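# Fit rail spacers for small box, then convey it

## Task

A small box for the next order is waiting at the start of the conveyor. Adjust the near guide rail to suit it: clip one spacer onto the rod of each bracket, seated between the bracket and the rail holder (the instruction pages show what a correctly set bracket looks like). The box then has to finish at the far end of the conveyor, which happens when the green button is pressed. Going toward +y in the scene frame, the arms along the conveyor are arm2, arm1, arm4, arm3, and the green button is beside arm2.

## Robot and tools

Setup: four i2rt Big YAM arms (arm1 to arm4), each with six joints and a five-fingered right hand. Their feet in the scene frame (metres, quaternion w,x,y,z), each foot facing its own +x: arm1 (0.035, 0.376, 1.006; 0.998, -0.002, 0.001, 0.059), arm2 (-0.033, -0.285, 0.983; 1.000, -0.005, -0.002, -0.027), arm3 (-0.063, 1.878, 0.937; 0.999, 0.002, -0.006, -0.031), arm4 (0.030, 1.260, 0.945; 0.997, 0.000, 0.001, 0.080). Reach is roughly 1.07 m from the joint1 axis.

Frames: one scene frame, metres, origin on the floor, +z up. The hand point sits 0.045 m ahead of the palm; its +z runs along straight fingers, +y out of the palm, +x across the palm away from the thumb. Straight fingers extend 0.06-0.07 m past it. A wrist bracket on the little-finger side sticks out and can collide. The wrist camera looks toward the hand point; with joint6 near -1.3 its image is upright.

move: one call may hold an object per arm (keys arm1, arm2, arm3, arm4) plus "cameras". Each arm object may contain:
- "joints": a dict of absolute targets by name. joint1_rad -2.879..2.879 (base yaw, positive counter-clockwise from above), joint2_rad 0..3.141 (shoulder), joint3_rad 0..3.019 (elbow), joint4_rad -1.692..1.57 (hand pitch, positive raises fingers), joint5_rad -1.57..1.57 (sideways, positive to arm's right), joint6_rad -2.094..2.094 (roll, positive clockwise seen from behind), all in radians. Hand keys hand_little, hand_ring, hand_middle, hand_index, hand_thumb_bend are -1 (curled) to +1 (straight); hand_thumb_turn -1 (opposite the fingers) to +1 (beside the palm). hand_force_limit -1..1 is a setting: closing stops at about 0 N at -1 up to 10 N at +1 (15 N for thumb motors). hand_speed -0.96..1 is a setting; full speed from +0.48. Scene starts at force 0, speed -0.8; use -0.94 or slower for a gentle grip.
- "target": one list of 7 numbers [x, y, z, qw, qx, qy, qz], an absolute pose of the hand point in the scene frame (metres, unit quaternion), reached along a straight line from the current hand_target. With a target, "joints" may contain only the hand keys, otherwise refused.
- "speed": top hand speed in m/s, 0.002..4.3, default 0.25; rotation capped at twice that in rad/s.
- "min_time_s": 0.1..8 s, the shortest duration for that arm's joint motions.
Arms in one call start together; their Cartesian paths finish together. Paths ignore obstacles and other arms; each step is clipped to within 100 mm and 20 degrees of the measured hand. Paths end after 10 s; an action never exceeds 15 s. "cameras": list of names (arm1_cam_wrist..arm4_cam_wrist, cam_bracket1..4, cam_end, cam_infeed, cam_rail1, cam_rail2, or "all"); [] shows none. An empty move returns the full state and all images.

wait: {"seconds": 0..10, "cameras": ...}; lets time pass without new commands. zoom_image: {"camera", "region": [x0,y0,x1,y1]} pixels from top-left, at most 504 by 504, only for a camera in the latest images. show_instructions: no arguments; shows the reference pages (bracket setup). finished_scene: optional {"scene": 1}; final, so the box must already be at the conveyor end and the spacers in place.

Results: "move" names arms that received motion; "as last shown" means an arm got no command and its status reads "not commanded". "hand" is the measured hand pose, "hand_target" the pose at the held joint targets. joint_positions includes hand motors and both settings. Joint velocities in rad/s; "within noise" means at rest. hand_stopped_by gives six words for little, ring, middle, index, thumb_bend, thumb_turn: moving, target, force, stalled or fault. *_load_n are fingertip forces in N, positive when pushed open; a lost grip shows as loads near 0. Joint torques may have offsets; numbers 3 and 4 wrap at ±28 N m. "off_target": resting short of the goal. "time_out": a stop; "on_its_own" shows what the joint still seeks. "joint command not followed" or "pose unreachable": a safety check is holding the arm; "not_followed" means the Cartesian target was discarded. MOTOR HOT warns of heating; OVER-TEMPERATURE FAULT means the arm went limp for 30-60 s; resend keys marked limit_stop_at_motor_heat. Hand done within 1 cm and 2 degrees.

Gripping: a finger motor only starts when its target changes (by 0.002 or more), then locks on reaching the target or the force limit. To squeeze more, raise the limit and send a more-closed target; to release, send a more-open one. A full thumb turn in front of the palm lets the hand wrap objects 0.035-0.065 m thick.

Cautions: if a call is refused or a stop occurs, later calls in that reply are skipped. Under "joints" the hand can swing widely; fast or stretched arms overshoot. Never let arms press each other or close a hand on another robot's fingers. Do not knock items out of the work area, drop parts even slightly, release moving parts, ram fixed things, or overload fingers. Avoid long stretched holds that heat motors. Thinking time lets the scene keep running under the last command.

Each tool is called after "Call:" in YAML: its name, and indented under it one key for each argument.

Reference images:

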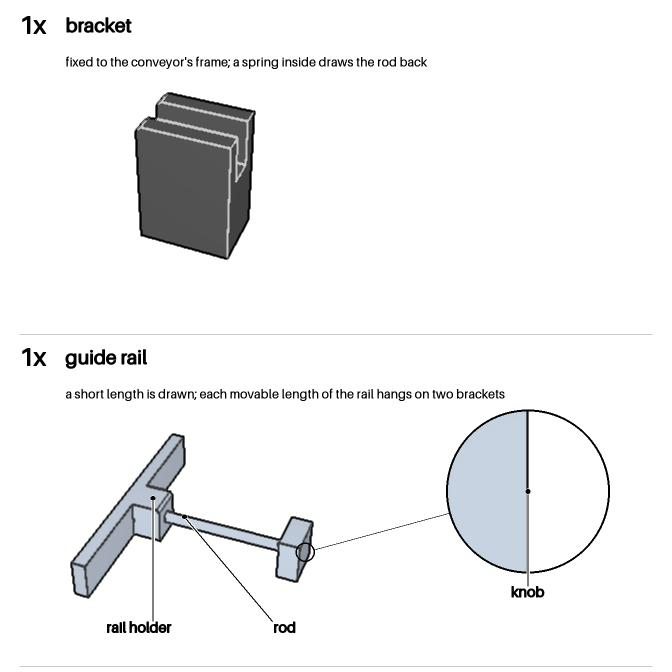

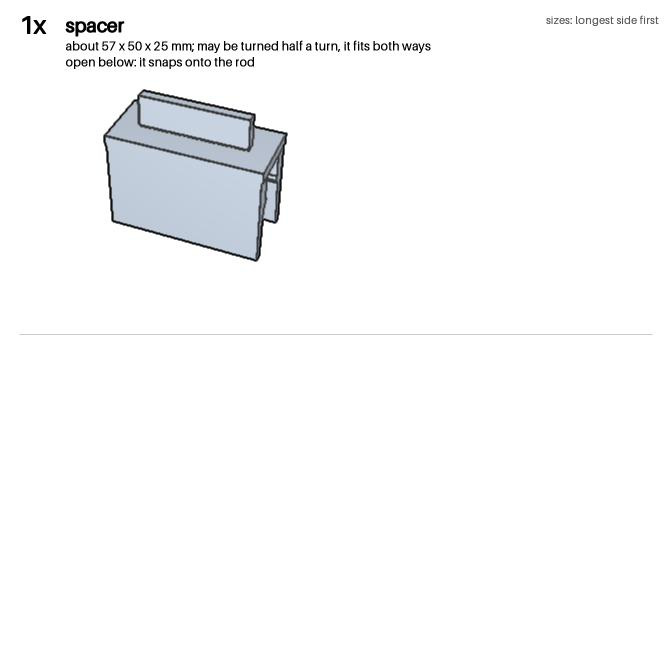

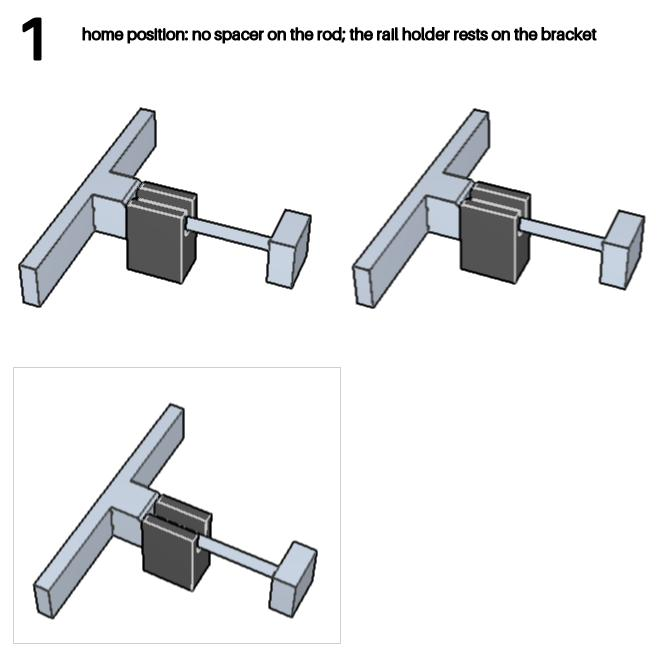

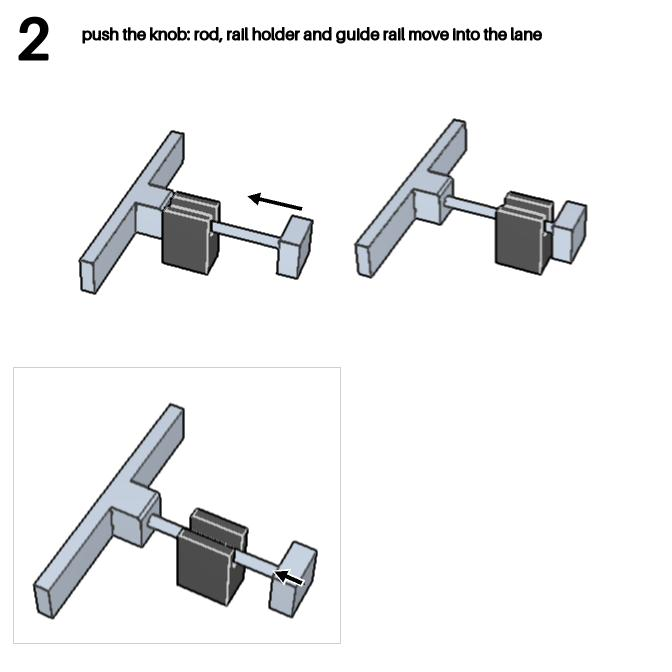

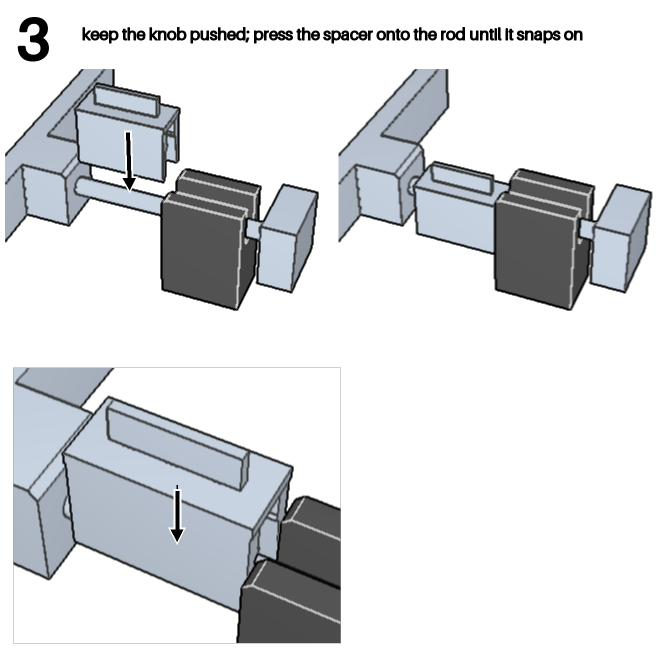

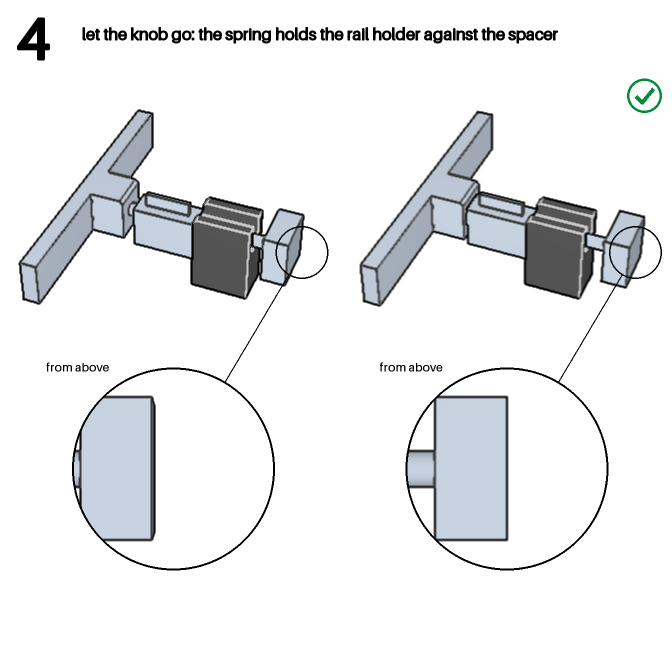

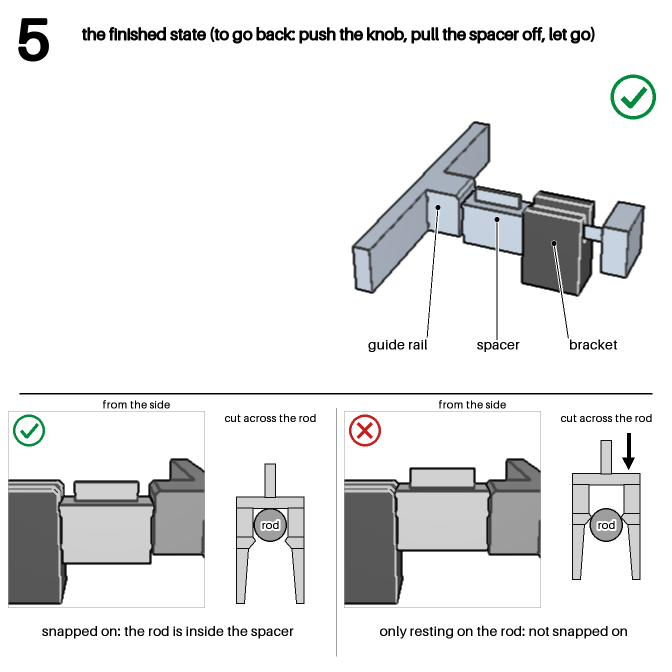

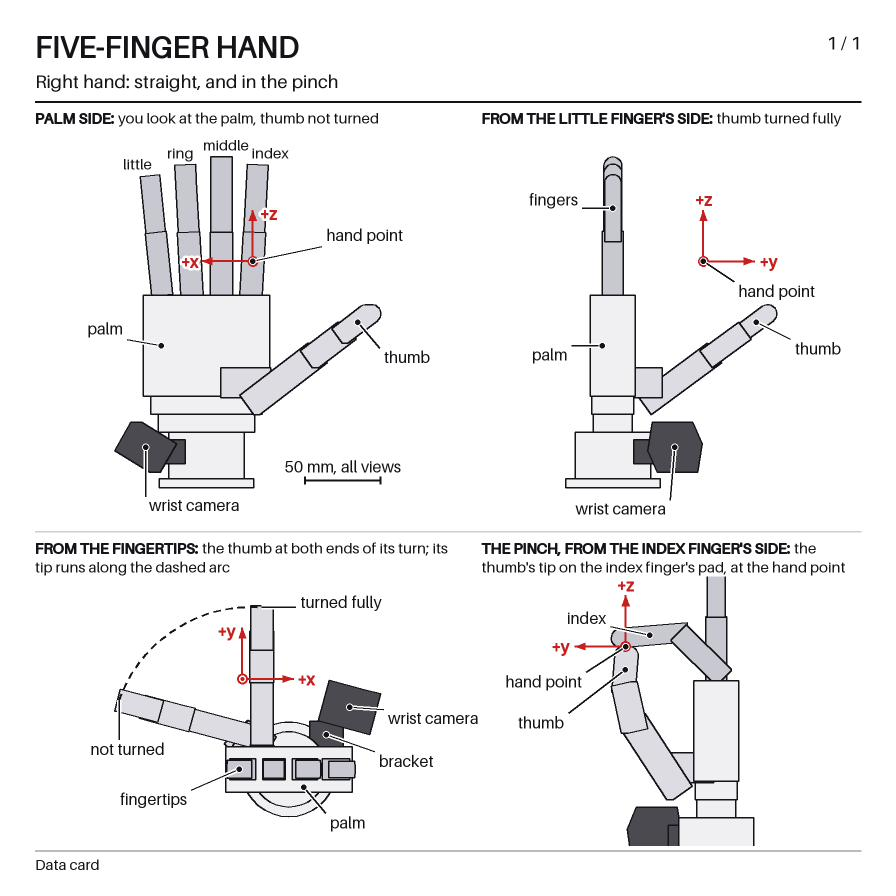

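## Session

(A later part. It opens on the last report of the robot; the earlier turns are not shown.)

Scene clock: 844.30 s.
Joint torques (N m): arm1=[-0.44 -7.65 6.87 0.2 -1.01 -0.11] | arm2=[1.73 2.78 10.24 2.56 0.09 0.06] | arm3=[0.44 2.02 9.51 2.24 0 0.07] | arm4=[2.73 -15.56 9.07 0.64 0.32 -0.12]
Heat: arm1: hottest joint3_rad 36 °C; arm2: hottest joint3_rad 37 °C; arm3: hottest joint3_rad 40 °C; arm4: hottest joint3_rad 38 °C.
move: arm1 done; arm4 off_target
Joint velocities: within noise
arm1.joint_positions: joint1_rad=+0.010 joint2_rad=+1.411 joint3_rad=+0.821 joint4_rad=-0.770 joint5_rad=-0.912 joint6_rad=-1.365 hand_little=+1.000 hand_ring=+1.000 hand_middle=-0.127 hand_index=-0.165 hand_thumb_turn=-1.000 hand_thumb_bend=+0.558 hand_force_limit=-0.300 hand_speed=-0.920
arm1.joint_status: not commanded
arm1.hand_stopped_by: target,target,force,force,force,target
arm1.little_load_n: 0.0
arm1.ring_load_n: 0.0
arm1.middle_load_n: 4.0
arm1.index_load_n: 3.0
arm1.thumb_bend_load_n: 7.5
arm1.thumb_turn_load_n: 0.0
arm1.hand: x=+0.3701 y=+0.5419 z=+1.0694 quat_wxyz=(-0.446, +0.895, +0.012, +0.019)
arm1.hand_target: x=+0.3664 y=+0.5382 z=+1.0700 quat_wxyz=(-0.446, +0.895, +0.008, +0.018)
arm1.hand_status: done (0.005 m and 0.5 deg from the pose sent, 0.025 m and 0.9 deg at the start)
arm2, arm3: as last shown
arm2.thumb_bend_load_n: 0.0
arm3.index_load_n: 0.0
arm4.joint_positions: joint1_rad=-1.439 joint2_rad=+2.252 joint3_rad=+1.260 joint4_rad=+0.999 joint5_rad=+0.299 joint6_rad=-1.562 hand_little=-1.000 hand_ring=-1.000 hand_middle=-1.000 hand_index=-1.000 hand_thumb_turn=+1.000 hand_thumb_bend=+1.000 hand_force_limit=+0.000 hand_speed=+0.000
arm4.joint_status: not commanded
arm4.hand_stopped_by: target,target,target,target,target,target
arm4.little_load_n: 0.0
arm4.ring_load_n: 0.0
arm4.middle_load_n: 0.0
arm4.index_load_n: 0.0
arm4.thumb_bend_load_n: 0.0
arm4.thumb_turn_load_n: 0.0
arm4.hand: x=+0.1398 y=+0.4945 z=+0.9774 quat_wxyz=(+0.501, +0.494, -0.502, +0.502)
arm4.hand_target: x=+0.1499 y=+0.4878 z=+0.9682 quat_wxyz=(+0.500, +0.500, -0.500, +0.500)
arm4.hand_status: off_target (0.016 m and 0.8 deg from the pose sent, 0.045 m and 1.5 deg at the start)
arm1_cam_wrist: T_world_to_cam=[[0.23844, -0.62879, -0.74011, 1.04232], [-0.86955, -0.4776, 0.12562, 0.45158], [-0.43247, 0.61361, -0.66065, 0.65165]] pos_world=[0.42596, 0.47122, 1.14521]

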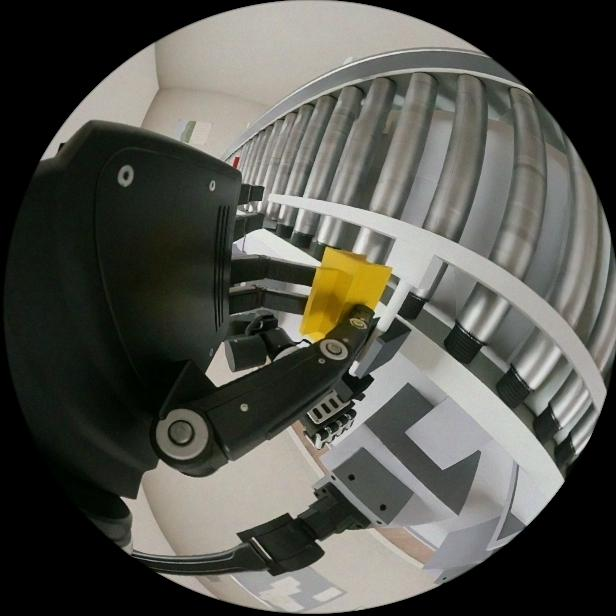

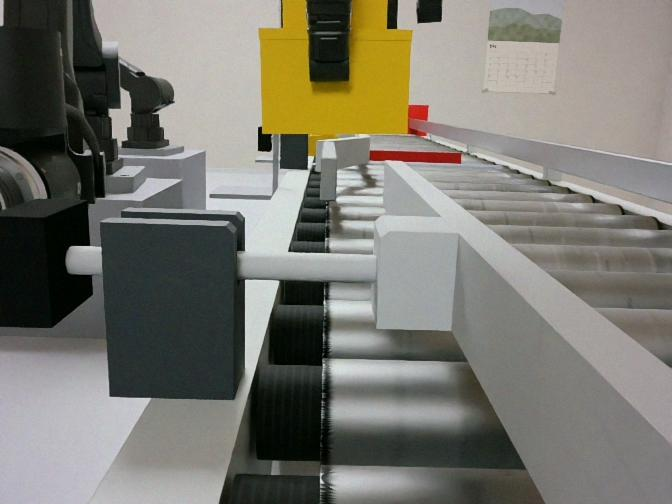

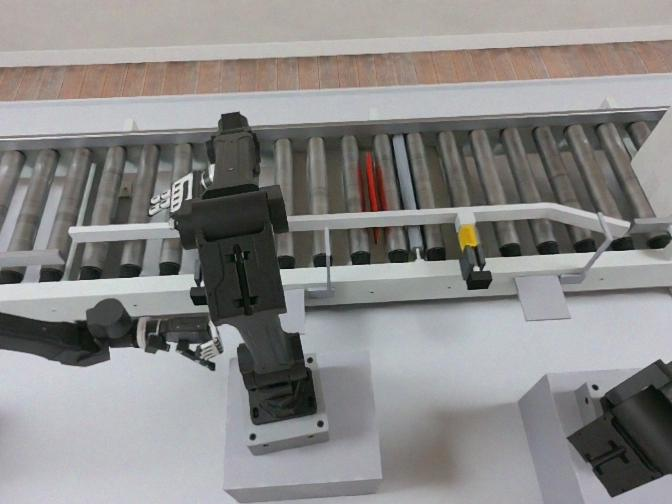

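Call:
move:
  arm4: {"target": [0.20, 0.487, 0.958, 0.5, 0.5, -0.5, 0.5], "speed": 0.08}
  arm1: {"target": [0.3595, 0.5375, 1.07, -0.4462, 0.8949, 0.004, 0.008], "speed": 0.1}
  cameras: ["arm1_cam_wrist", "cam_bracket1", "cam_rail1"]

Call:
zoom_image:
  camera: "cam_bracket1"
  region: [0, 0, 500, 300]

Call:
zoom_image:
  camera: "arm1_cam_wrist"
  region: [250, 180, 520, 450]

Call:
zoom_image:
  camera: "cam_rail1"
  region: [60, 150, 360, 400]

Scene clock: 862.87 s.
Joint torques (N m): arm1=[-0.62 -6.65 6.64 0.06 -0.97 -0.08] | arm2=[-0.21 3.43 10.14 2.77 0.08 0.07] | arm3=[0.21 1.96 9.47 2.29 0 0.1] | arm4=[2.55 -15.91 9.29 0.58 0.32 -0.12]
Heat: arm1: hottest joint3_rad 36 °C; arm2: hottest joint3_rad 37 °C; arm3: hottest joint3_rad 41 °C; arm4: hottest joint3_rad 39 °C.
move: arm1 done; arm4 off_target
Joint velocities: within noise
arm1.joint_positions: joint1_rad=+0.010 joint2_rad=+1.408 joint3_rad=+0.821 joint4_rad=-0.792 joint5_rad=-0.914 joint6_rad=-1.368 hand_little=+1.000 hand_ring=+1.000 hand_middle=-0.127 hand_index=-0.165 hand_thumb_turn=-1.000 hand_thumb_bend=+0.558 hand_force_limit=-0.300 hand_speed=-0.920
arm1.joint_status: not commanded
arm1.hand_stopped_by: target,target,force,force,force,target
arm1.little_load_n: 0.0
arm1.ring_load_n: 0.0
arm1.middle_load_n: 4.0
arm1.index_load_n: 3.5
arm1.thumb_bend_load_n: 7.5
arm1.thumb_turn_load_n: 0.0
arm1.hand: x=+0.3650 y=+0.5415 z=+1.0707 quat_wxyz=(-0.446, +0.895, +0.009, +0.011)
arm1.hand_target: x=+0.3595 y=+0.5377 z=+1.0699 quat_wxyz=(-0.446, +0.895, +0.004, +0.008)
arm1.hand_status: done (0.007 m and 0.6 deg from the pose sent, 0.012 m and 1.6 deg at the start)
arm2, arm3: as last shown
arm4.joint_positions: joint1_rad=-1.358 joint2_rad=+2.294 joint3_rad=+1.323 joint4_rad=+0.980 joint5_rad=+0.376 joint6_rad=-1.562 hand_little=-1.000 hand_ring=-1.000 hand_middle=-1.000 hand_index=-1.000 hand_thumb_turn=+1.000 hand_thumb_bend=+1.000 hand_force_limit=+0.000 hand_speed=+0.000
arm4.joint_status: not commanded
arm4.hand_stopped_by: target,target,target,target,target,target
arm4.little_load_n: 0.0
arm4.ring_load_n: 0.0
arm4.middle_load_n: 0.0
arm4.index_load_n: 0.0
arm4.thumb_bend_load_n: 0.0
arm4.thumb_turn_load_n: 0.0
arm4.hand: x=+0.1924 y=+0.4940 z=+0.9699 quat_wxyz=(+0.501, +0.494, -0.501, +0.504)
arm4.hand_target: x=+0.1998 y=+0.4879 z=+0.9583 quat_wxyz=(+0.500, +0.500, -0.500, +0.500)
arm4.hand_status: off_target (0.016 m and 0.8 deg from the pose sent, 0.064 m and 0.8 deg at the start)
arm1_cam_wrist: T_world_to_cam=[[0.22639, -0.62856, -0.74408, 1.05276], [-0.86631, -0.47914, 0.14117, 0.42973], [-0.44526, 0.61265, -0.653, 0.64752]] pos_world=[0.42226, 0.47092, 1.14551]

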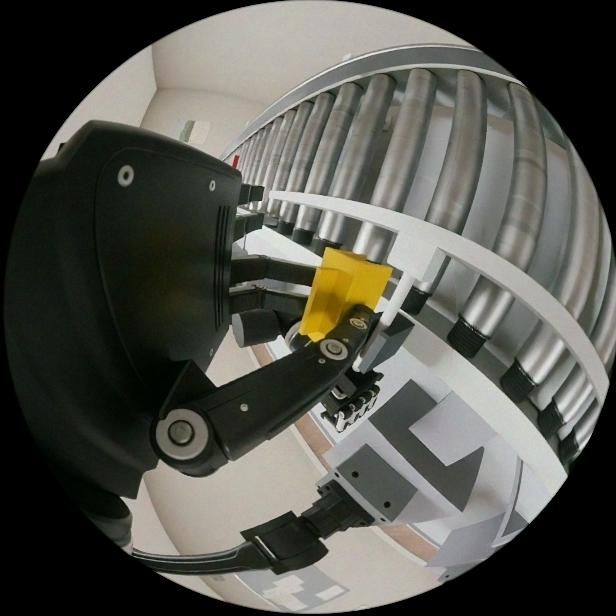

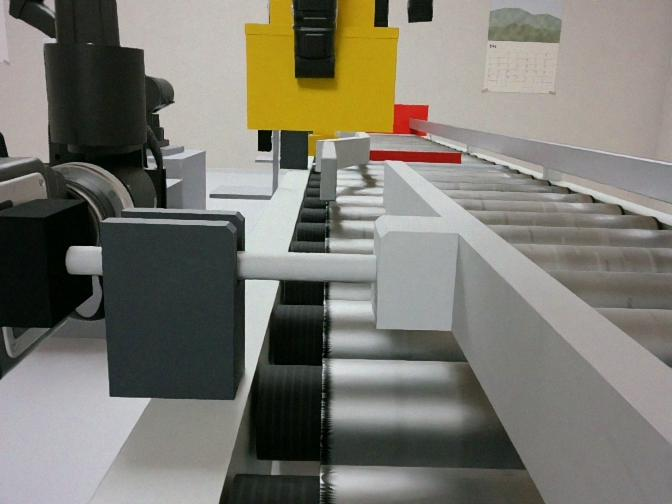

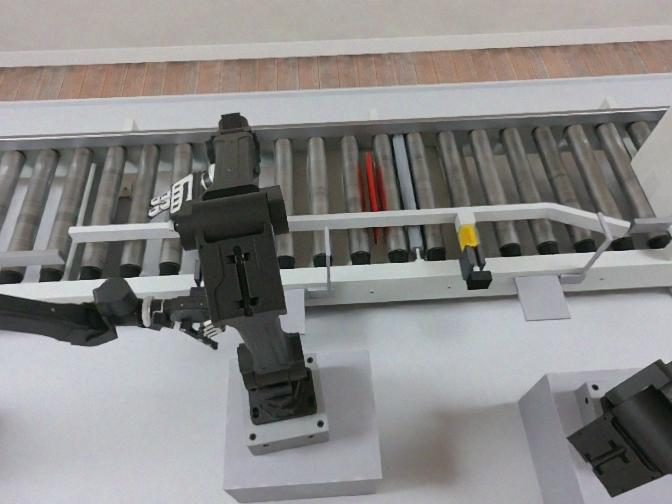

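Scaled by 1.008.

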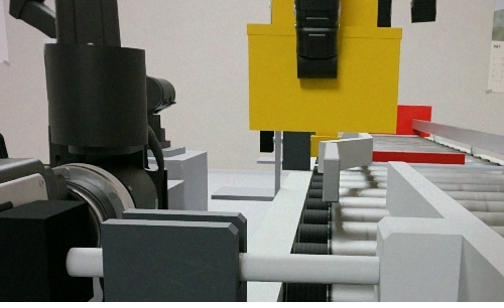

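Scaled by 1.867 from the camera's image (finer frame: 880x880).

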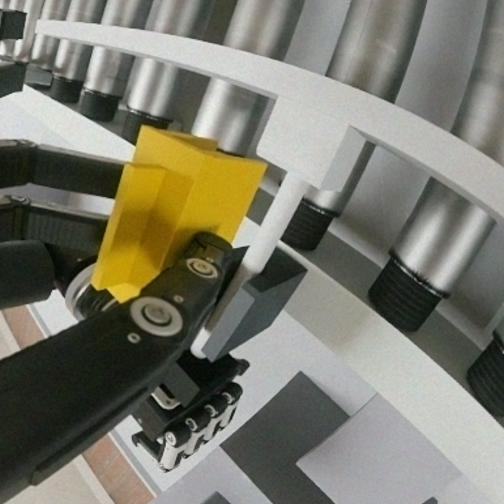

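Scaled by 1.680.

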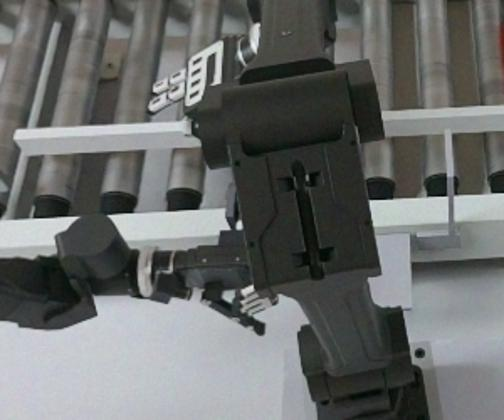

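Call:
move:
  arm4: {"target": [0.222, 0.487, 0.958, 0.5, 0.5, -0.5, 0.5], "speed": 0.06}
  cameras: ["cam_bracket1", "cam_rail1"]

Call:
zoom_image:
  camera: "cam_bracket1"
  region: [0, 120, 500, 420]

Scene clock: 875.50 s.
Joint torques (N m): arm1=[0.15 -6.18 6.75 0.17 -0.96 -0.11] | arm2=[0.62 2.78 10.06 2.52 0.07 0.06] | arm3=[0.32 1.73 9.55 2.26 0 0.11] | arm4=[4.19 -15.85 9.85 0.58 0.11 -0.09]
Heat: arm1: hottest joint3_rad 36 °C; arm2: hottest joint3_rad 37 °C; arm3: hottest joint3_rad 41 °C; arm4: hottest joint3_rad 39 °C.
move: arm4 off_target
Joint velocities: within noise
arm1, arm2, arm3: as last shown
arm4.joint_positions: joint1_rad=-1.348 joint2_rad=+2.302 joint3_rad=+1.344 joint4_rad=+0.965 joint5_rad=+0.414 joint6_rad=-1.565 hand_little=-1.000 hand_ring=-1.000 hand_middle=-1.000 hand_index=-1.000 hand_thumb_turn=+1.000 hand_thumb_bend=+1.000 hand_force_limit=+0.000 hand_speed=+0.000
arm4.joint_status: not commanded
arm4.hand_stopped_by: target,target,target,target,target,target
arm4.little_load_n: 0.0
arm4.ring_load_n: 0.0
arm4.middle_load_n: 0.0
arm4.index_load_n: 0.0
arm4.thumb_bend_load_n: 0.0
arm4.thumb_turn_load_n: 0.0
arm4.hand: x=+0.1950 y=+0.4927 z=+0.9696 quat_wxyz=(+0.508, +0.489, -0.508, +0.496)
arm4.hand_target: x=+0.2217 y=+0.4891 z=+0.9584 quat_wxyz=(+0.500, +0.500, -0.500, +0.500)
arm4.hand_status: off_target (0.030 m and 1.9 deg from the pose sent, 0.033 m and 0.8 deg at the start)

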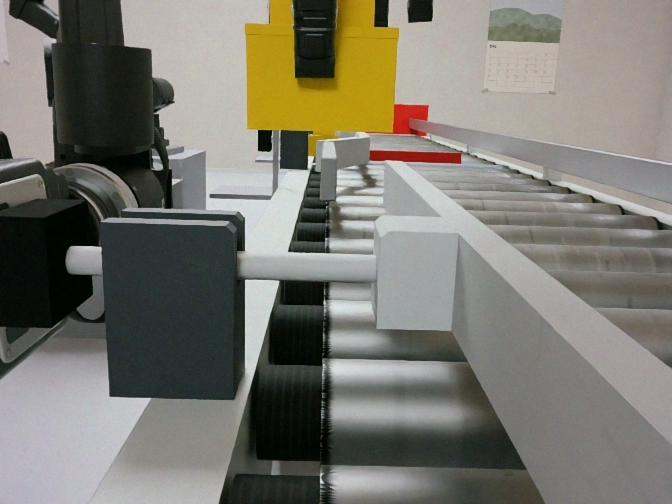

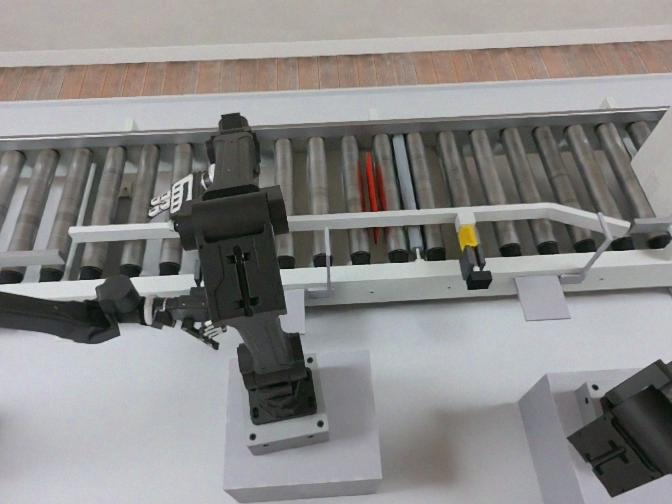

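Scaled by 1.008.

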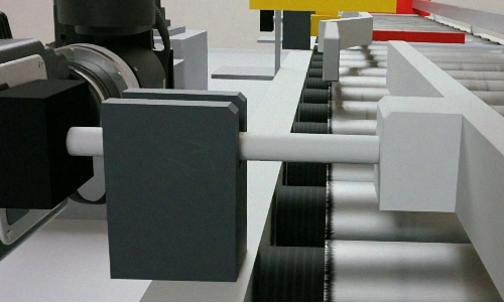

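Call:
move:
  arm4: {"target": [0.25, 0.487, 0.958, 0.5, 0.5, -0.5, 0.5], "speed": 0.06}
  cameras: ["cam_bracket1", "arm1_cam_wrist"]

Call:
zoom_image:
  camera: "cam_bracket1"
  region: [0, 120, 500, 420]

Call:
zoom_image:
  camera: "arm1_cam_wrist"
  region: [280, 250, 480, 450]

Scene clock: 884.33 s.
Joint torques (N m): arm1=[0.44 -6.89 6.52 0.24 -1 -0.11] | arm2=[-0.5 3.55 10.22 2.47 0.13 -0.01] | arm3=[0.21 1.85 9.47 2.35 0 0.11] | arm4=[6.95 -16.03 10.82 0.54 -0.37 -0.05]
Heat: arm1: hottest joint3_rad 36 °C; arm2: hottest joint3_rad 37 °C; arm3: hottest joint3_rad 41 °C; arm4: hottest joint3_rad 39 °C.
move: arm4 off_target
Joint velocities: within noise
arm1, arm2, arm3: as last shown
arm3.thumb_bend_load_n: 0.5
arm4.joint_positions: joint1_rad=-1.340 joint2_rad=+2.312 joint3_rad=+1.363 joint4_rad=+0.947 joint5_rad=+0.466 joint6_rad=-1.568 hand_little=-1.000 hand_ring=-1.000 hand_middle=-1.000 hand_index=-1.000 hand_thumb_turn=+1.000 hand_thumb_bend=+1.000 hand_force_limit=+0.000 hand_speed=+0.000
arm4.joint_status: not commanded
arm4.hand_stopped_by: target,target,target,target,target,target
arm4.little_load_n: 0.0
arm4.ring_load_n: 0.0
arm4.middle_load_n: 0.0
arm4.index_load_n: 0.0
arm4.thumb_bend_load_n: 0.0
arm4.thumb_turn_load_n: 0.0
arm4.hand: x=+0.1931 y=+0.4933 z=+0.9671 quat_wxyz=(+0.518, +0.481, -0.519, +0.481)
arm4.hand_target: x=+0.2484 y=+0.4922 z=+0.9589 quat_wxyz=(+0.500, +0.500, -0.500, +0.500)
arm4.hand_status: off_target (0.058 m and 4.3 deg from the pose sent, 0.057 m and 1.9 deg at the start)
pictures: arm1_cam_wrist, cam_bracket1
arm1_cam_wrist: T_world_to_cam=[[0.22676, -0.62856, -0.74398, 1.05252], [-0.86627, -0.47929, 0.1409, 0.43023], [-0.44515, 0.61254, -0.65318, 0.64772]] pos_world=[0.42236, 0.47102, 1.14551]

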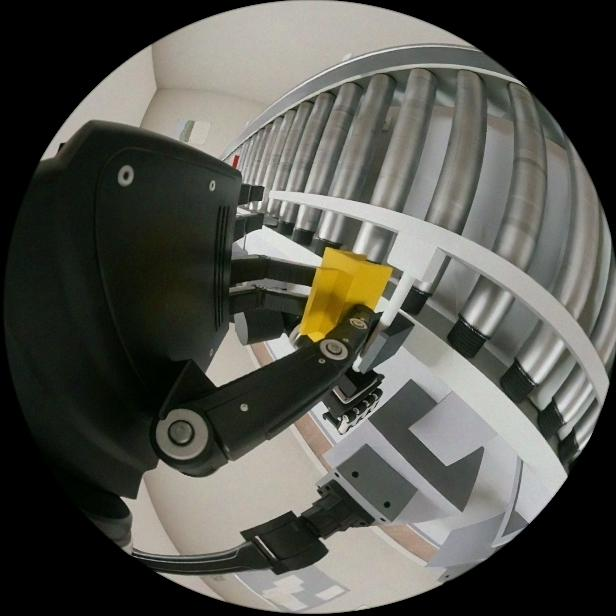

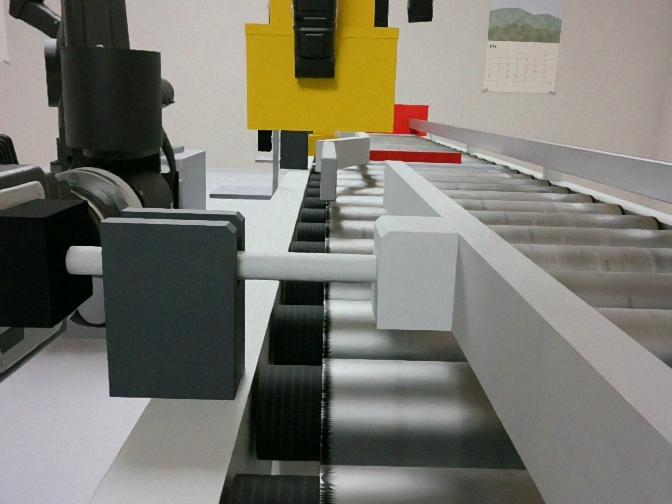

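Scaled by 1.008.

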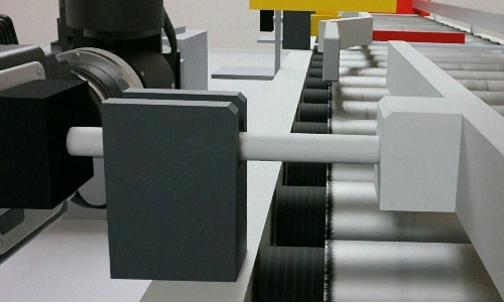

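Scaled by 2.520 from the camera's image (finer frame: 880x880).

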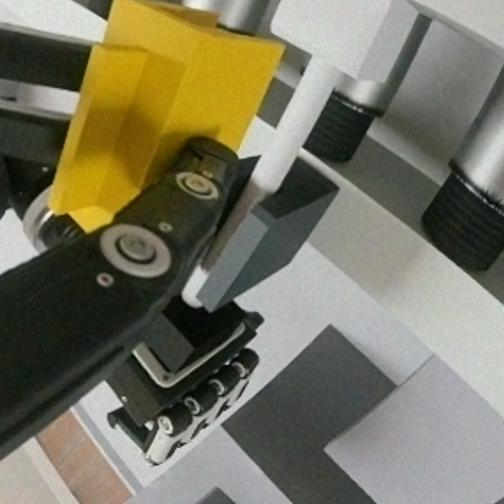

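Call:
move:
  arm4: {"joints": {"joint1_rad": -1.2, "joint5_rad": 0.4}, "min_time_s": 2}
  cameras: ["cam_bracket1"]

Call:
zoom_image:
  camera: "cam_bracket1"
  region: [0, 120, 500, 420]

Scene clock: 911.67 s.
Joint torques (N m): arm1=[0.5 -7.36 6.53 0.18 -0.98 -0.08] | arm2=[1.08 2.32 10.22 2.51 0.13 0.06] | arm3=[0.15 1.85 9.54 2.29 -0.01 0.11] | arm4=[13.92 -16.09 10.89 0.5 -1.79 0.01]
Heat: arm1: hottest joint3_rad 36 °C; arm2: hottest joint3_rad 37 °C; arm3: hottest joint3_rad 41 °C; arm4: hottest joint3_rad 41 °C.
move: arm4 time_out
Joint velocities: within noise
arm1, arm2, arm3: as last shown
arm1.index_load_n: 3.0
arm3.thumb_bend_load_n: -0.5
arm4.joint_positions: joint1_rad=-1.338 joint2_rad=+2.312 joint3_rad=+1.363 joint4_rad=+0.947 joint5_rad=+0.451 joint6_rad=-1.576 hand_little=-1.000 hand_ring=-1.000 hand_middle=-1.000 hand_index=-1.000 hand_thumb_turn=+1.000 hand_thumb_bend=+1.000 hand_force_limit=+0.000 hand_speed=+0.000
arm4.joint_status: joint1_rad time_out (moved +0.002 of +0.140); joint5_rad time_out (moved -0.016 of -0.066)
arm4.hand_stopped_by: target,target,target,target,target,target
arm4.little_load_n: 0.5
arm4.ring_load_n: 0.0
arm4.middle_load_n: 0.0
arm4.index_load_n: 0.0
arm4.thumb_bend_load_n: 0.0
arm4.thumb_turn_load_n: 0.0
arm4.on_its_own: joint1_rad reads -1.338 and still pushes toward -1.200 since a time_out; joint5_rad reads +0.451 and still pushes toward +0.400 since a time_out
arm4.hand: x=+0.1973 y=+0.4925 z=+0.9675 quat_wxyz=(+0.516, +0.487, -0.513, +0.483)
arm4.hand_target: x=+0.3181 y=+0.5096 z=+0.9588 quat_wxyz=(+0.466, +0.532, -0.466, +0.531)
arm4.hand_status: not commanded

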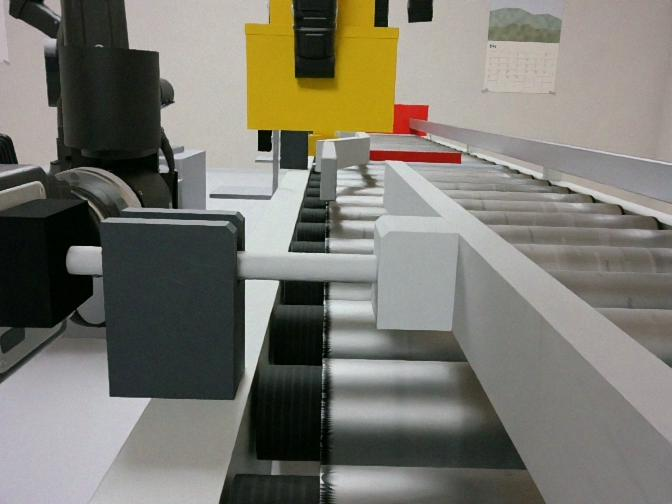

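Scaled by 1.008.

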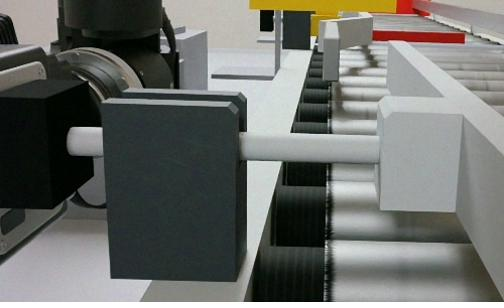

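Call:
move:
  arm4: {"joints": {"joint1_rad": -1.09, "joint5_rad": 0.35}, "min_time_s": 2}
  cameras: ["cam_bracket1"]

Call:
zoom_image:
  camera: "cam_bracket1"
  region: [0, 120, 500, 420]

Scene clock: 923.60 s.
Joint torques (N m): arm1=[0.21 -6.59 6.6 0.25 -1.01 -0.12] | arm2=[0.5 3.25 9.96 2.61 0.07 0.08] | arm3=[0.38 2.08 9.47 2.29 -0.01 0.07] | arm4=[22.36 -15.79 10.62 0.49 -2.7 0.11]
Heat: arm1: hottest joint3_rad 36 °C; arm2: hottest joint3_rad 37 °C; arm3: hottest joint3_rad 41 °C; arm4: hottest joint3_rad 41 °C.
move: arm4 time_out
Joint velocities: within noise
arm1, arm2, arm3: as last shown
arm1.index_load_n: 3.5
arm4.joint_positions: joint1_rad=-1.329 joint2_rad=+2.313 joint3_rad=+1.366 joint4_rad=+0.947 joint5_rad=+0.423 joint6_rad=-1.586 hand_little=-1.000 hand_ring=-1.000 hand_middle=-1.000 hand_index=-1.000 hand_thumb_turn=+1.000 hand_thumb_bend=+1.000 hand_force_limit=+0.000 hand_speed=+0.000
arm4.joint_status: joint1_rad time_out (moved +0.009 of +0.248); joint5_rad time_out (moved -0.028 of -0.101)
arm4.hand_stopped_by: target,target,target,target,target,target
arm4.little_load_n: 0.0
arm4.ring_load_n: 0.0
arm4.middle_load_n: 0.0
arm4.index_load_n: 0.0
arm4.thumb_bend_load_n: 0.0
arm4.thumb_turn_load_n: 0.0
arm4.on_its_own: joint1_rad reads -1.329 and still pushes toward -1.090 since a time_out; joint5_rad reads +0.423 and still pushes toward +0.350 since a time_out
arm4.hand: x=+0.2095 y=+0.4912 z=+0.9688 quat_wxyz=(+0.510, +0.499, -0.501, +0.491)
arm4.hand_target: x=+0.4089 y=+0.5453 z=+0.9589 quat_wxyz=(+0.422, +0.567, -0.422, +0.567)
arm4.hand_status: not commanded

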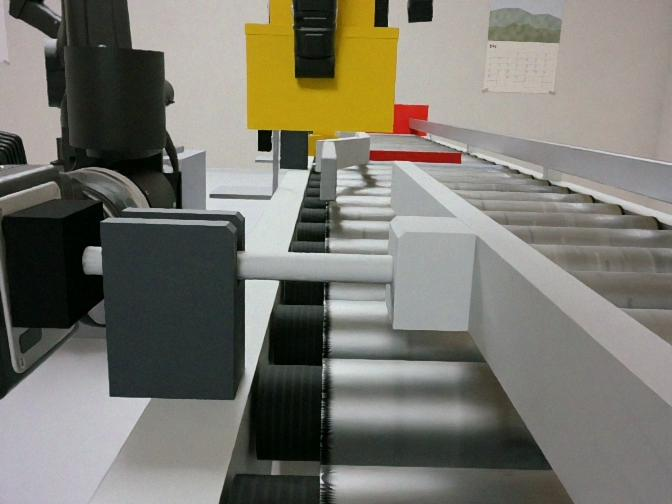

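Scaled by 1.008.

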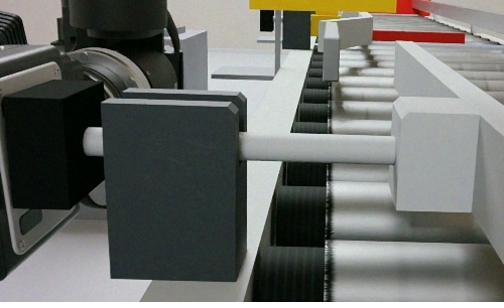

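Call:
move:
  arm4: {"joints": {"joint1_rad": -1.05, "joint5_rad": 0.33}, "min_time_s": 1.5}
  arm1: {"target": [0.3575, 0.535, 1.045, -0.4462, 0.8949, 0.004, 0.008], "speed": 0.08}
  cameras: ["cam_bracket1", "arm1_cam_wrist", "cam_rail1"]

Call:
zoom_image:
  camera: "cam_bracket1"
  region: [0, 0, 500, 420]

Call:
zoom_image:
  camera: "arm1_cam_wrist"
  region: [280, 200, 480, 450]

Scene clock: 938.53 s.
Joint torques (N m): arm1=[0.56 -5.01 6.49 1.11 -0.97 -0.07] | arm2=[-0.03 3.08 10.07 2.45 0.1 0.03] | arm3=[0.56 1.96 9.51 2.26 -0.02 0.07] | arm4=[25.52 -16.32 10.54 0.5 -2.89 0.13]
Heat: arm1: hottest joint3_rad 35 °C; arm2: hottest joint3_rad 37 °C; arm3: hottest joint3_rad 41 °C; arm4: hottest joint3_rad 40 °C.
move: arm1 done; arm4 time_out
Joint velocities: within noise
arm1.joint_positions: joint1_rad=+0.005 joint2_rad=+1.429 joint3_rad=+0.780 joint4_rad=-0.747 joint5_rad=-0.915 joint6_rad=-1.379 hand_little=+1.000 hand_ring=+1.000 hand_middle=-0.127 hand_index=-0.165 hand_thumb_turn=-1.000 hand_thumb_bend=+0.558 hand_force_limit=-0.300 hand_speed=-0.920
arm1.joint_status: not commanded
arm1.hand_stopped_by: target,target,force,force,force,target
arm1.little_load_n: 0.0
arm1.ring_load_n: -0.5
arm1.middle_load_n: 4.5
arm1.index_load_n: 3.5
arm1.thumb_bend_load_n: 7.0
arm1.thumb_turn_load_n: 0.0
arm1.hand: x=+0.3567 y=+0.5383 z=+1.0508 quat_wxyz=(-0.445, +0.895, +0.007, +0.007)
arm1.hand_target: x=+0.3575 y=+0.5350 z=+1.0451 quat_wxyz=(-0.446, +0.895, +0.004, +0.008)
arm1.hand_status: done (0.007 m and 0.4 deg from the pose sent, 0.028 m and 0.7 deg at the start)
arm2.joint_positions: joint1_rad=-1.092 joint2_rad=+0.629 joint3_rad=+1.399 joint4_rad=-1.142 joint5_rad=-0.186 joint6_rad=-1.279 hand_little=+1.000 hand_ring=+1.000 hand_middle=+1.000 hand_index=+1.000 hand_thumb_turn=+1.000 hand_thumb_bend=+1.000 hand_force_limit=+0.000 hand_speed=-0.800
arm2.joint_status: not commanded
arm2.hand_stopped_by: target,target,target,target,target,target
arm2.little_load_n: 0.0
arm2.ring_load_n: 0.0
arm2.middle_load_n: 0.0
arm2.index_load_n: 0.0
arm2.thumb_bend_load_n: 0.0
arm2.thumb_turn_load_n: 0.0
arm2.hand: x=+0.0644 y=-0.5285 z=+1.5171 quat_wxyz=(+0.166, +0.651, -0.500, +0.547)
arm2.hand_target: x=+0.0616 y=-0.5276 z=+1.5258 quat_wxyz=(+0.172, +0.645, -0.498, +0.553)
arm2.hand_status: not commanded
arm3.joint_positions: joint1_rad=-0.044 joint2_rad=+0.566 joint3_rad=+1.446 joint4_rad=-1.180 joint5_rad=-0.109 joint6_rad=-1.180 hand_little=+1.000 hand_ring=+1.000 hand_middle=+1.000 hand_index=+1.000 hand_thumb_turn=+1.000 hand_thumb_bend=+1.000 hand_force_limit=+0.000 hand_speed=-0.800
arm3.joint_status: not commanded
arm3.hand_stopped_by: target,target,target,target,target,target
arm3.little_load_n: 0.0
arm3.ring_load_n: 0.0
arm3.middle_load_n: 0.0
arm3.index_load_n: -0.5
arm3.thumb_bend_load_n: 0.0
arm3.thumb_turn_load_n: 0.0
arm3.hand: x=+0.1534 y=+1.8296 z=+1.4946 quat_wxyz=(-0.129, +0.784, -0.167, +0.584)
arm3.hand_target: x=+0.1509 y=+1.8298 z=+1.5053 quat_wxyz=(-0.130, +0.776, -0.164, +0.594)
arm3.hand_status: not commanded
arm4.joint_positions: joint1_rad=-1.328 joint2_rad=+2.313 joint3_rad=+1.366 joint4_rad=+0.947 joint5_rad=+0.421 joint6_rad=-1.590 hand_little=-1.000 hand_ring=-1.000 hand_middle=-1.000 hand_index=-1.000 hand_thumb_turn=+1.000 hand_thumb_bend=+1.000 hand_force_limit=+0.000 hand_speed=+0.000
arm4.joint_status: joint1_rad time_out (moved +0.002 of +0.279); joint5_rad time_out (moved -0.002 of -0.093)
arm4.hand_stopped_by: target,target,target,target,target,target
arm4.little_load_n: 0.0
arm4.ring_load_n: 0.0
arm4.middle_load_n: 0.0
arm4.index_load_n: 0.0
arm4.thumb_bend_load_n: 0.0
arm4.thumb_turn_load_n: 0.0
arm4.on_its_own: joint1_rad reads -1.328 and still pushes toward -1.050 since a time_out; joint5_rad reads +0.421 and still pushes toward +0.343 since a time_out
arm4.hand: x=+0.2109 y=+0.4913 z=+0.9690 quat_wxyz=(+0.510, +0.500, -0.499, +0.491)
arm4.hand_target: x=+0.4385 y=+0.5610 z=+0.9588 quat_wxyz=(+0.409, +0.577, -0.409, +0.577)
arm4.hand_status: not commanded
pictures: arm1_cam_wrist, cam_bracket1, cam_rail1
arm1_cam_wrist: T_world_to_cam=[[0.22031, -0.62927, -0.7453, 1.04168], [-0.86449, -0.47986, 0.14961, 0.41484], [-0.45179, 0.61135, -0.64972, 0.63244]] pos_world=[0.41486, 0.46792, 1.12521]

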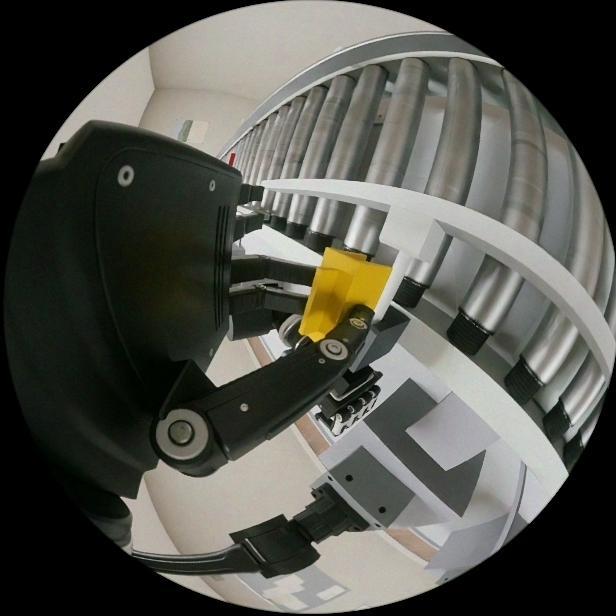

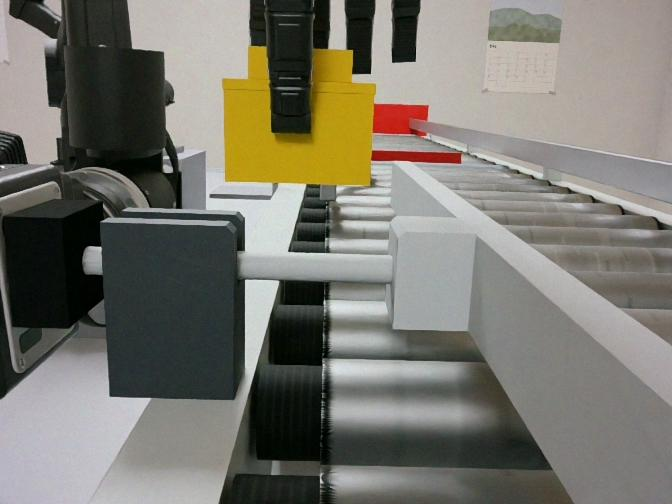

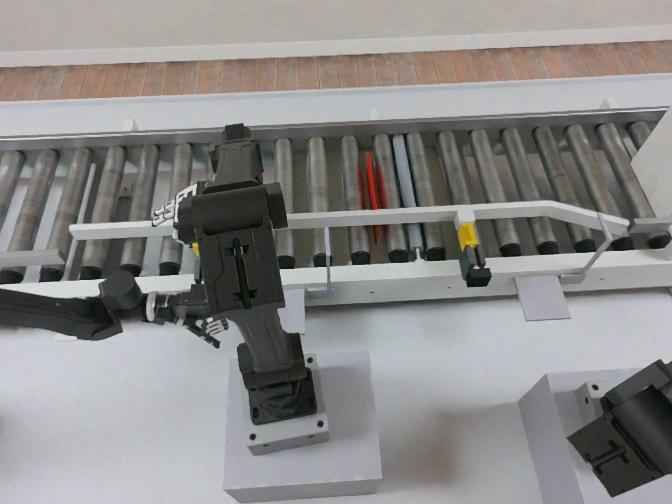

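Scaled by 1.008.

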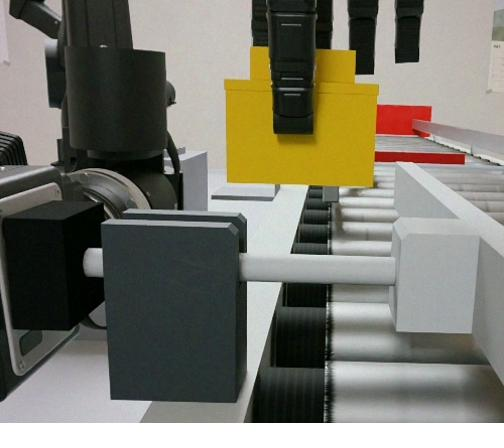

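Scaled by 2.016 from the camera's image (finer frame: 880x880).

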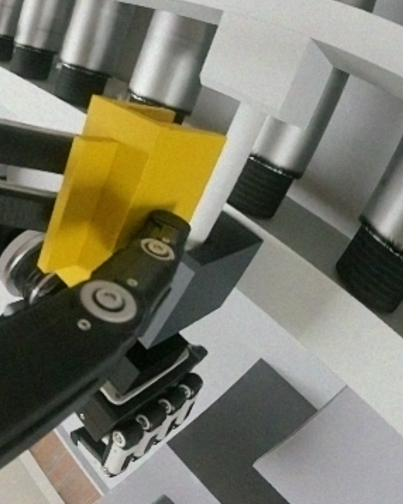

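Call:
move:
  arm4: {"joints": {"joint1_rad": -1.08}, "min_time_s": 1}
  arm1: {"target": [0.3645, 0.533, 1.031, -0.4462, 0.8949, 0.004, 0.008], "speed": 0.08}
  cameras: ["cam_bracket1", "arm1_cam_wrist"]

Call:
zoom_image:
  camera: "cam_bracket1"
  region: [180, 80, 430, 330]

Call:
zoom_image:
  camera: "arm1_cam_wrist"
  region: [280, 200, 480, 450]

Scene clock: 968.30 s.
Joint torques (N m): arm1=[1.61 -5.54 6.87 1.09 -0.95 -0.11] | arm2=[0.67 2.37 10.17 2.8 0.13 0.06] | arm3=[0.15 2.08 9.5 2.29 -0.01 0.09] | arm4=[23.12 -16.21 10.61 0.47 -2.82 0.13]
Heat: arm1: hottest joint3_rad 34 °C; arm2: hottest joint3_rad 37 °C; arm3: hottest joint3_rad 41 °C; arm4: hottest joint5_rad 43 °C.
move: arm1 done; arm4 time_out
Joint velocities: within noise
arm1.joint_positions: joint1_rad=-0.003 joint2_rad=+1.476 joint3_rad=+0.780 joint4_rad=-0.715 joint5_rad=-0.916 joint6_rad=-1.391 hand_little=+1.000 hand_ring=+1.000 hand_middle=-0.127 hand_index=-0.165 hand_thumb_turn=-1.000 hand_thumb_bend=+0.558 hand_force_limit=-0.300 hand_speed=-0.920
arm1.joint_status: not commanded
arm1.hand_stopped_by: target,target,force,force,force,target
arm1.little_load_n: 0.0
arm1.ring_load_n: 0.0
arm1.middle_load_n: 4.0
arm1.index_load_n: 3.5
arm1.thumb_bend_load_n: 7.5
arm1.thumb_turn_load_n: 0.0
arm1.hand: x=+0.3621 y=+0.5362 z=+1.0358 quat_wxyz=(-0.445, +0.896, +0.006, +0.005)
arm1.hand_target: x=+0.3644 y=+0.5330 z=+1.0311 quat_wxyz=(-0.446, +0.895, +0.004, +0.008)
arm1.hand_status: done (0.006 m and 0.5 deg from the pose sent, 0.022 m and 0.4 deg at the start)
arm2, arm3: as last shown
arm3.index_load_n: 0.0
arm4.joint_positions: joint1_rad=-1.328 joint2_rad=+2.313 joint3_rad=+1.366 joint4_rad=+0.947 joint5_rad=+0.422 joint6_rad=-1.590 hand_little=-1.000 hand_ring=-1.000 hand_middle=-1.000 hand_index=-1.000 hand_thumb_turn=+1.000 hand_thumb_bend=+1.000 hand_force_limit=+0.000 hand_speed=+0.000
arm4.joint_status: joint1_rad time_out (moved +0.000 of +0.248)
arm4.hand_stopped_by: target,target,target,target,target,target
arm4.little_load_n: 0.0
arm4.ring_load_n: 0.0
arm4.middle_load_n: 0.0
arm4.index_load_n: 0.0
arm4.thumb_bend_load_n: 0.0
arm4.thumb_turn_load_n: 0.0
arm4.on_its_own: joint1_rad reads -1.328 and still pushes toward -1.080 since a time_out; joint5_rad reads +0.422 and still pushes toward +0.346 since a time_out
arm4.hand: x=+0.2106 y=+0.4914 z=+0.9690 quat_wxyz=(+0.510, +0.500, -0.500, +0.490)
arm4.hand_target: x=+0.4167 y=+0.5491 z=+0.9589 quat_wxyz=(+0.418, +0.570, -0.419, +0.570)
arm4.hand_status: not commanded
pictures: arm1_cam_wrist, cam_bracket1
arm1_cam_wrist: T_world_to_cam=[[0.21754, -0.62967, -0.74578, 1.02965], [-0.86398, -0.47972, 0.15301, 0.41697], [-0.45411, 0.61105, -0.64838, 0.62604]] pos_world=[0.42056, 0.46582, 1.11001]

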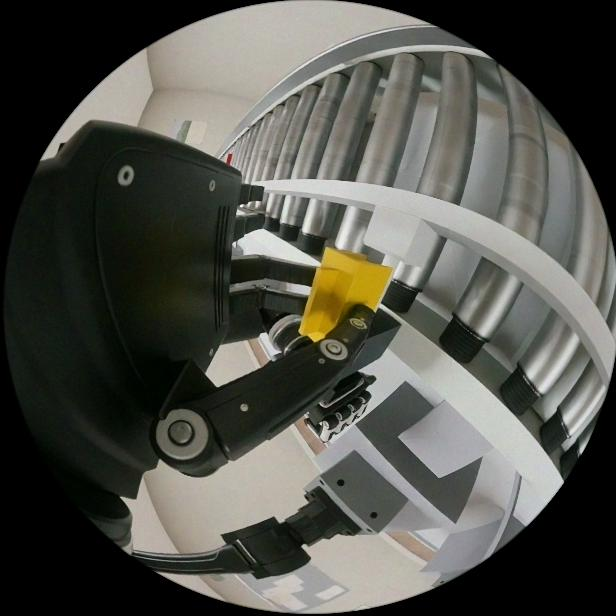

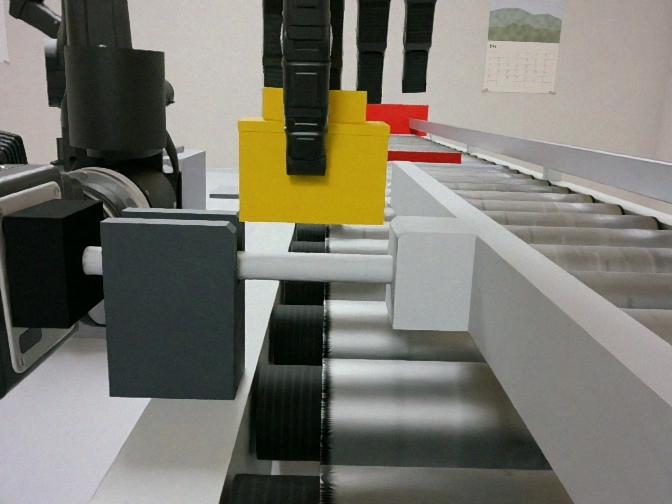

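Scaled by 2.016.

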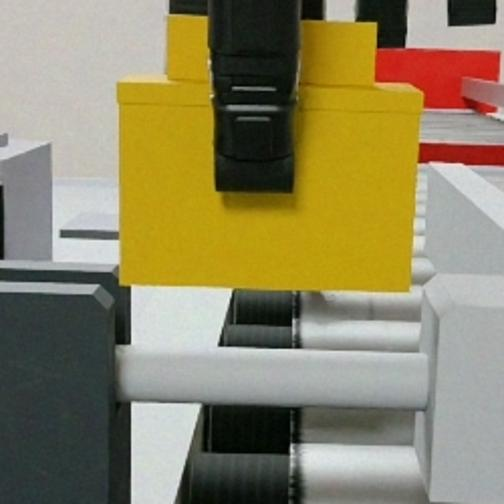

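Scaled by 2.016 from the camera's image (finer frame: 880x880).

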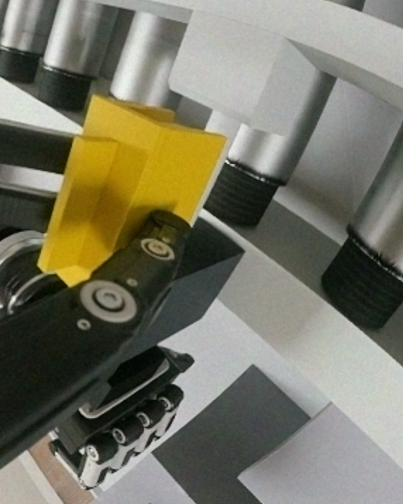

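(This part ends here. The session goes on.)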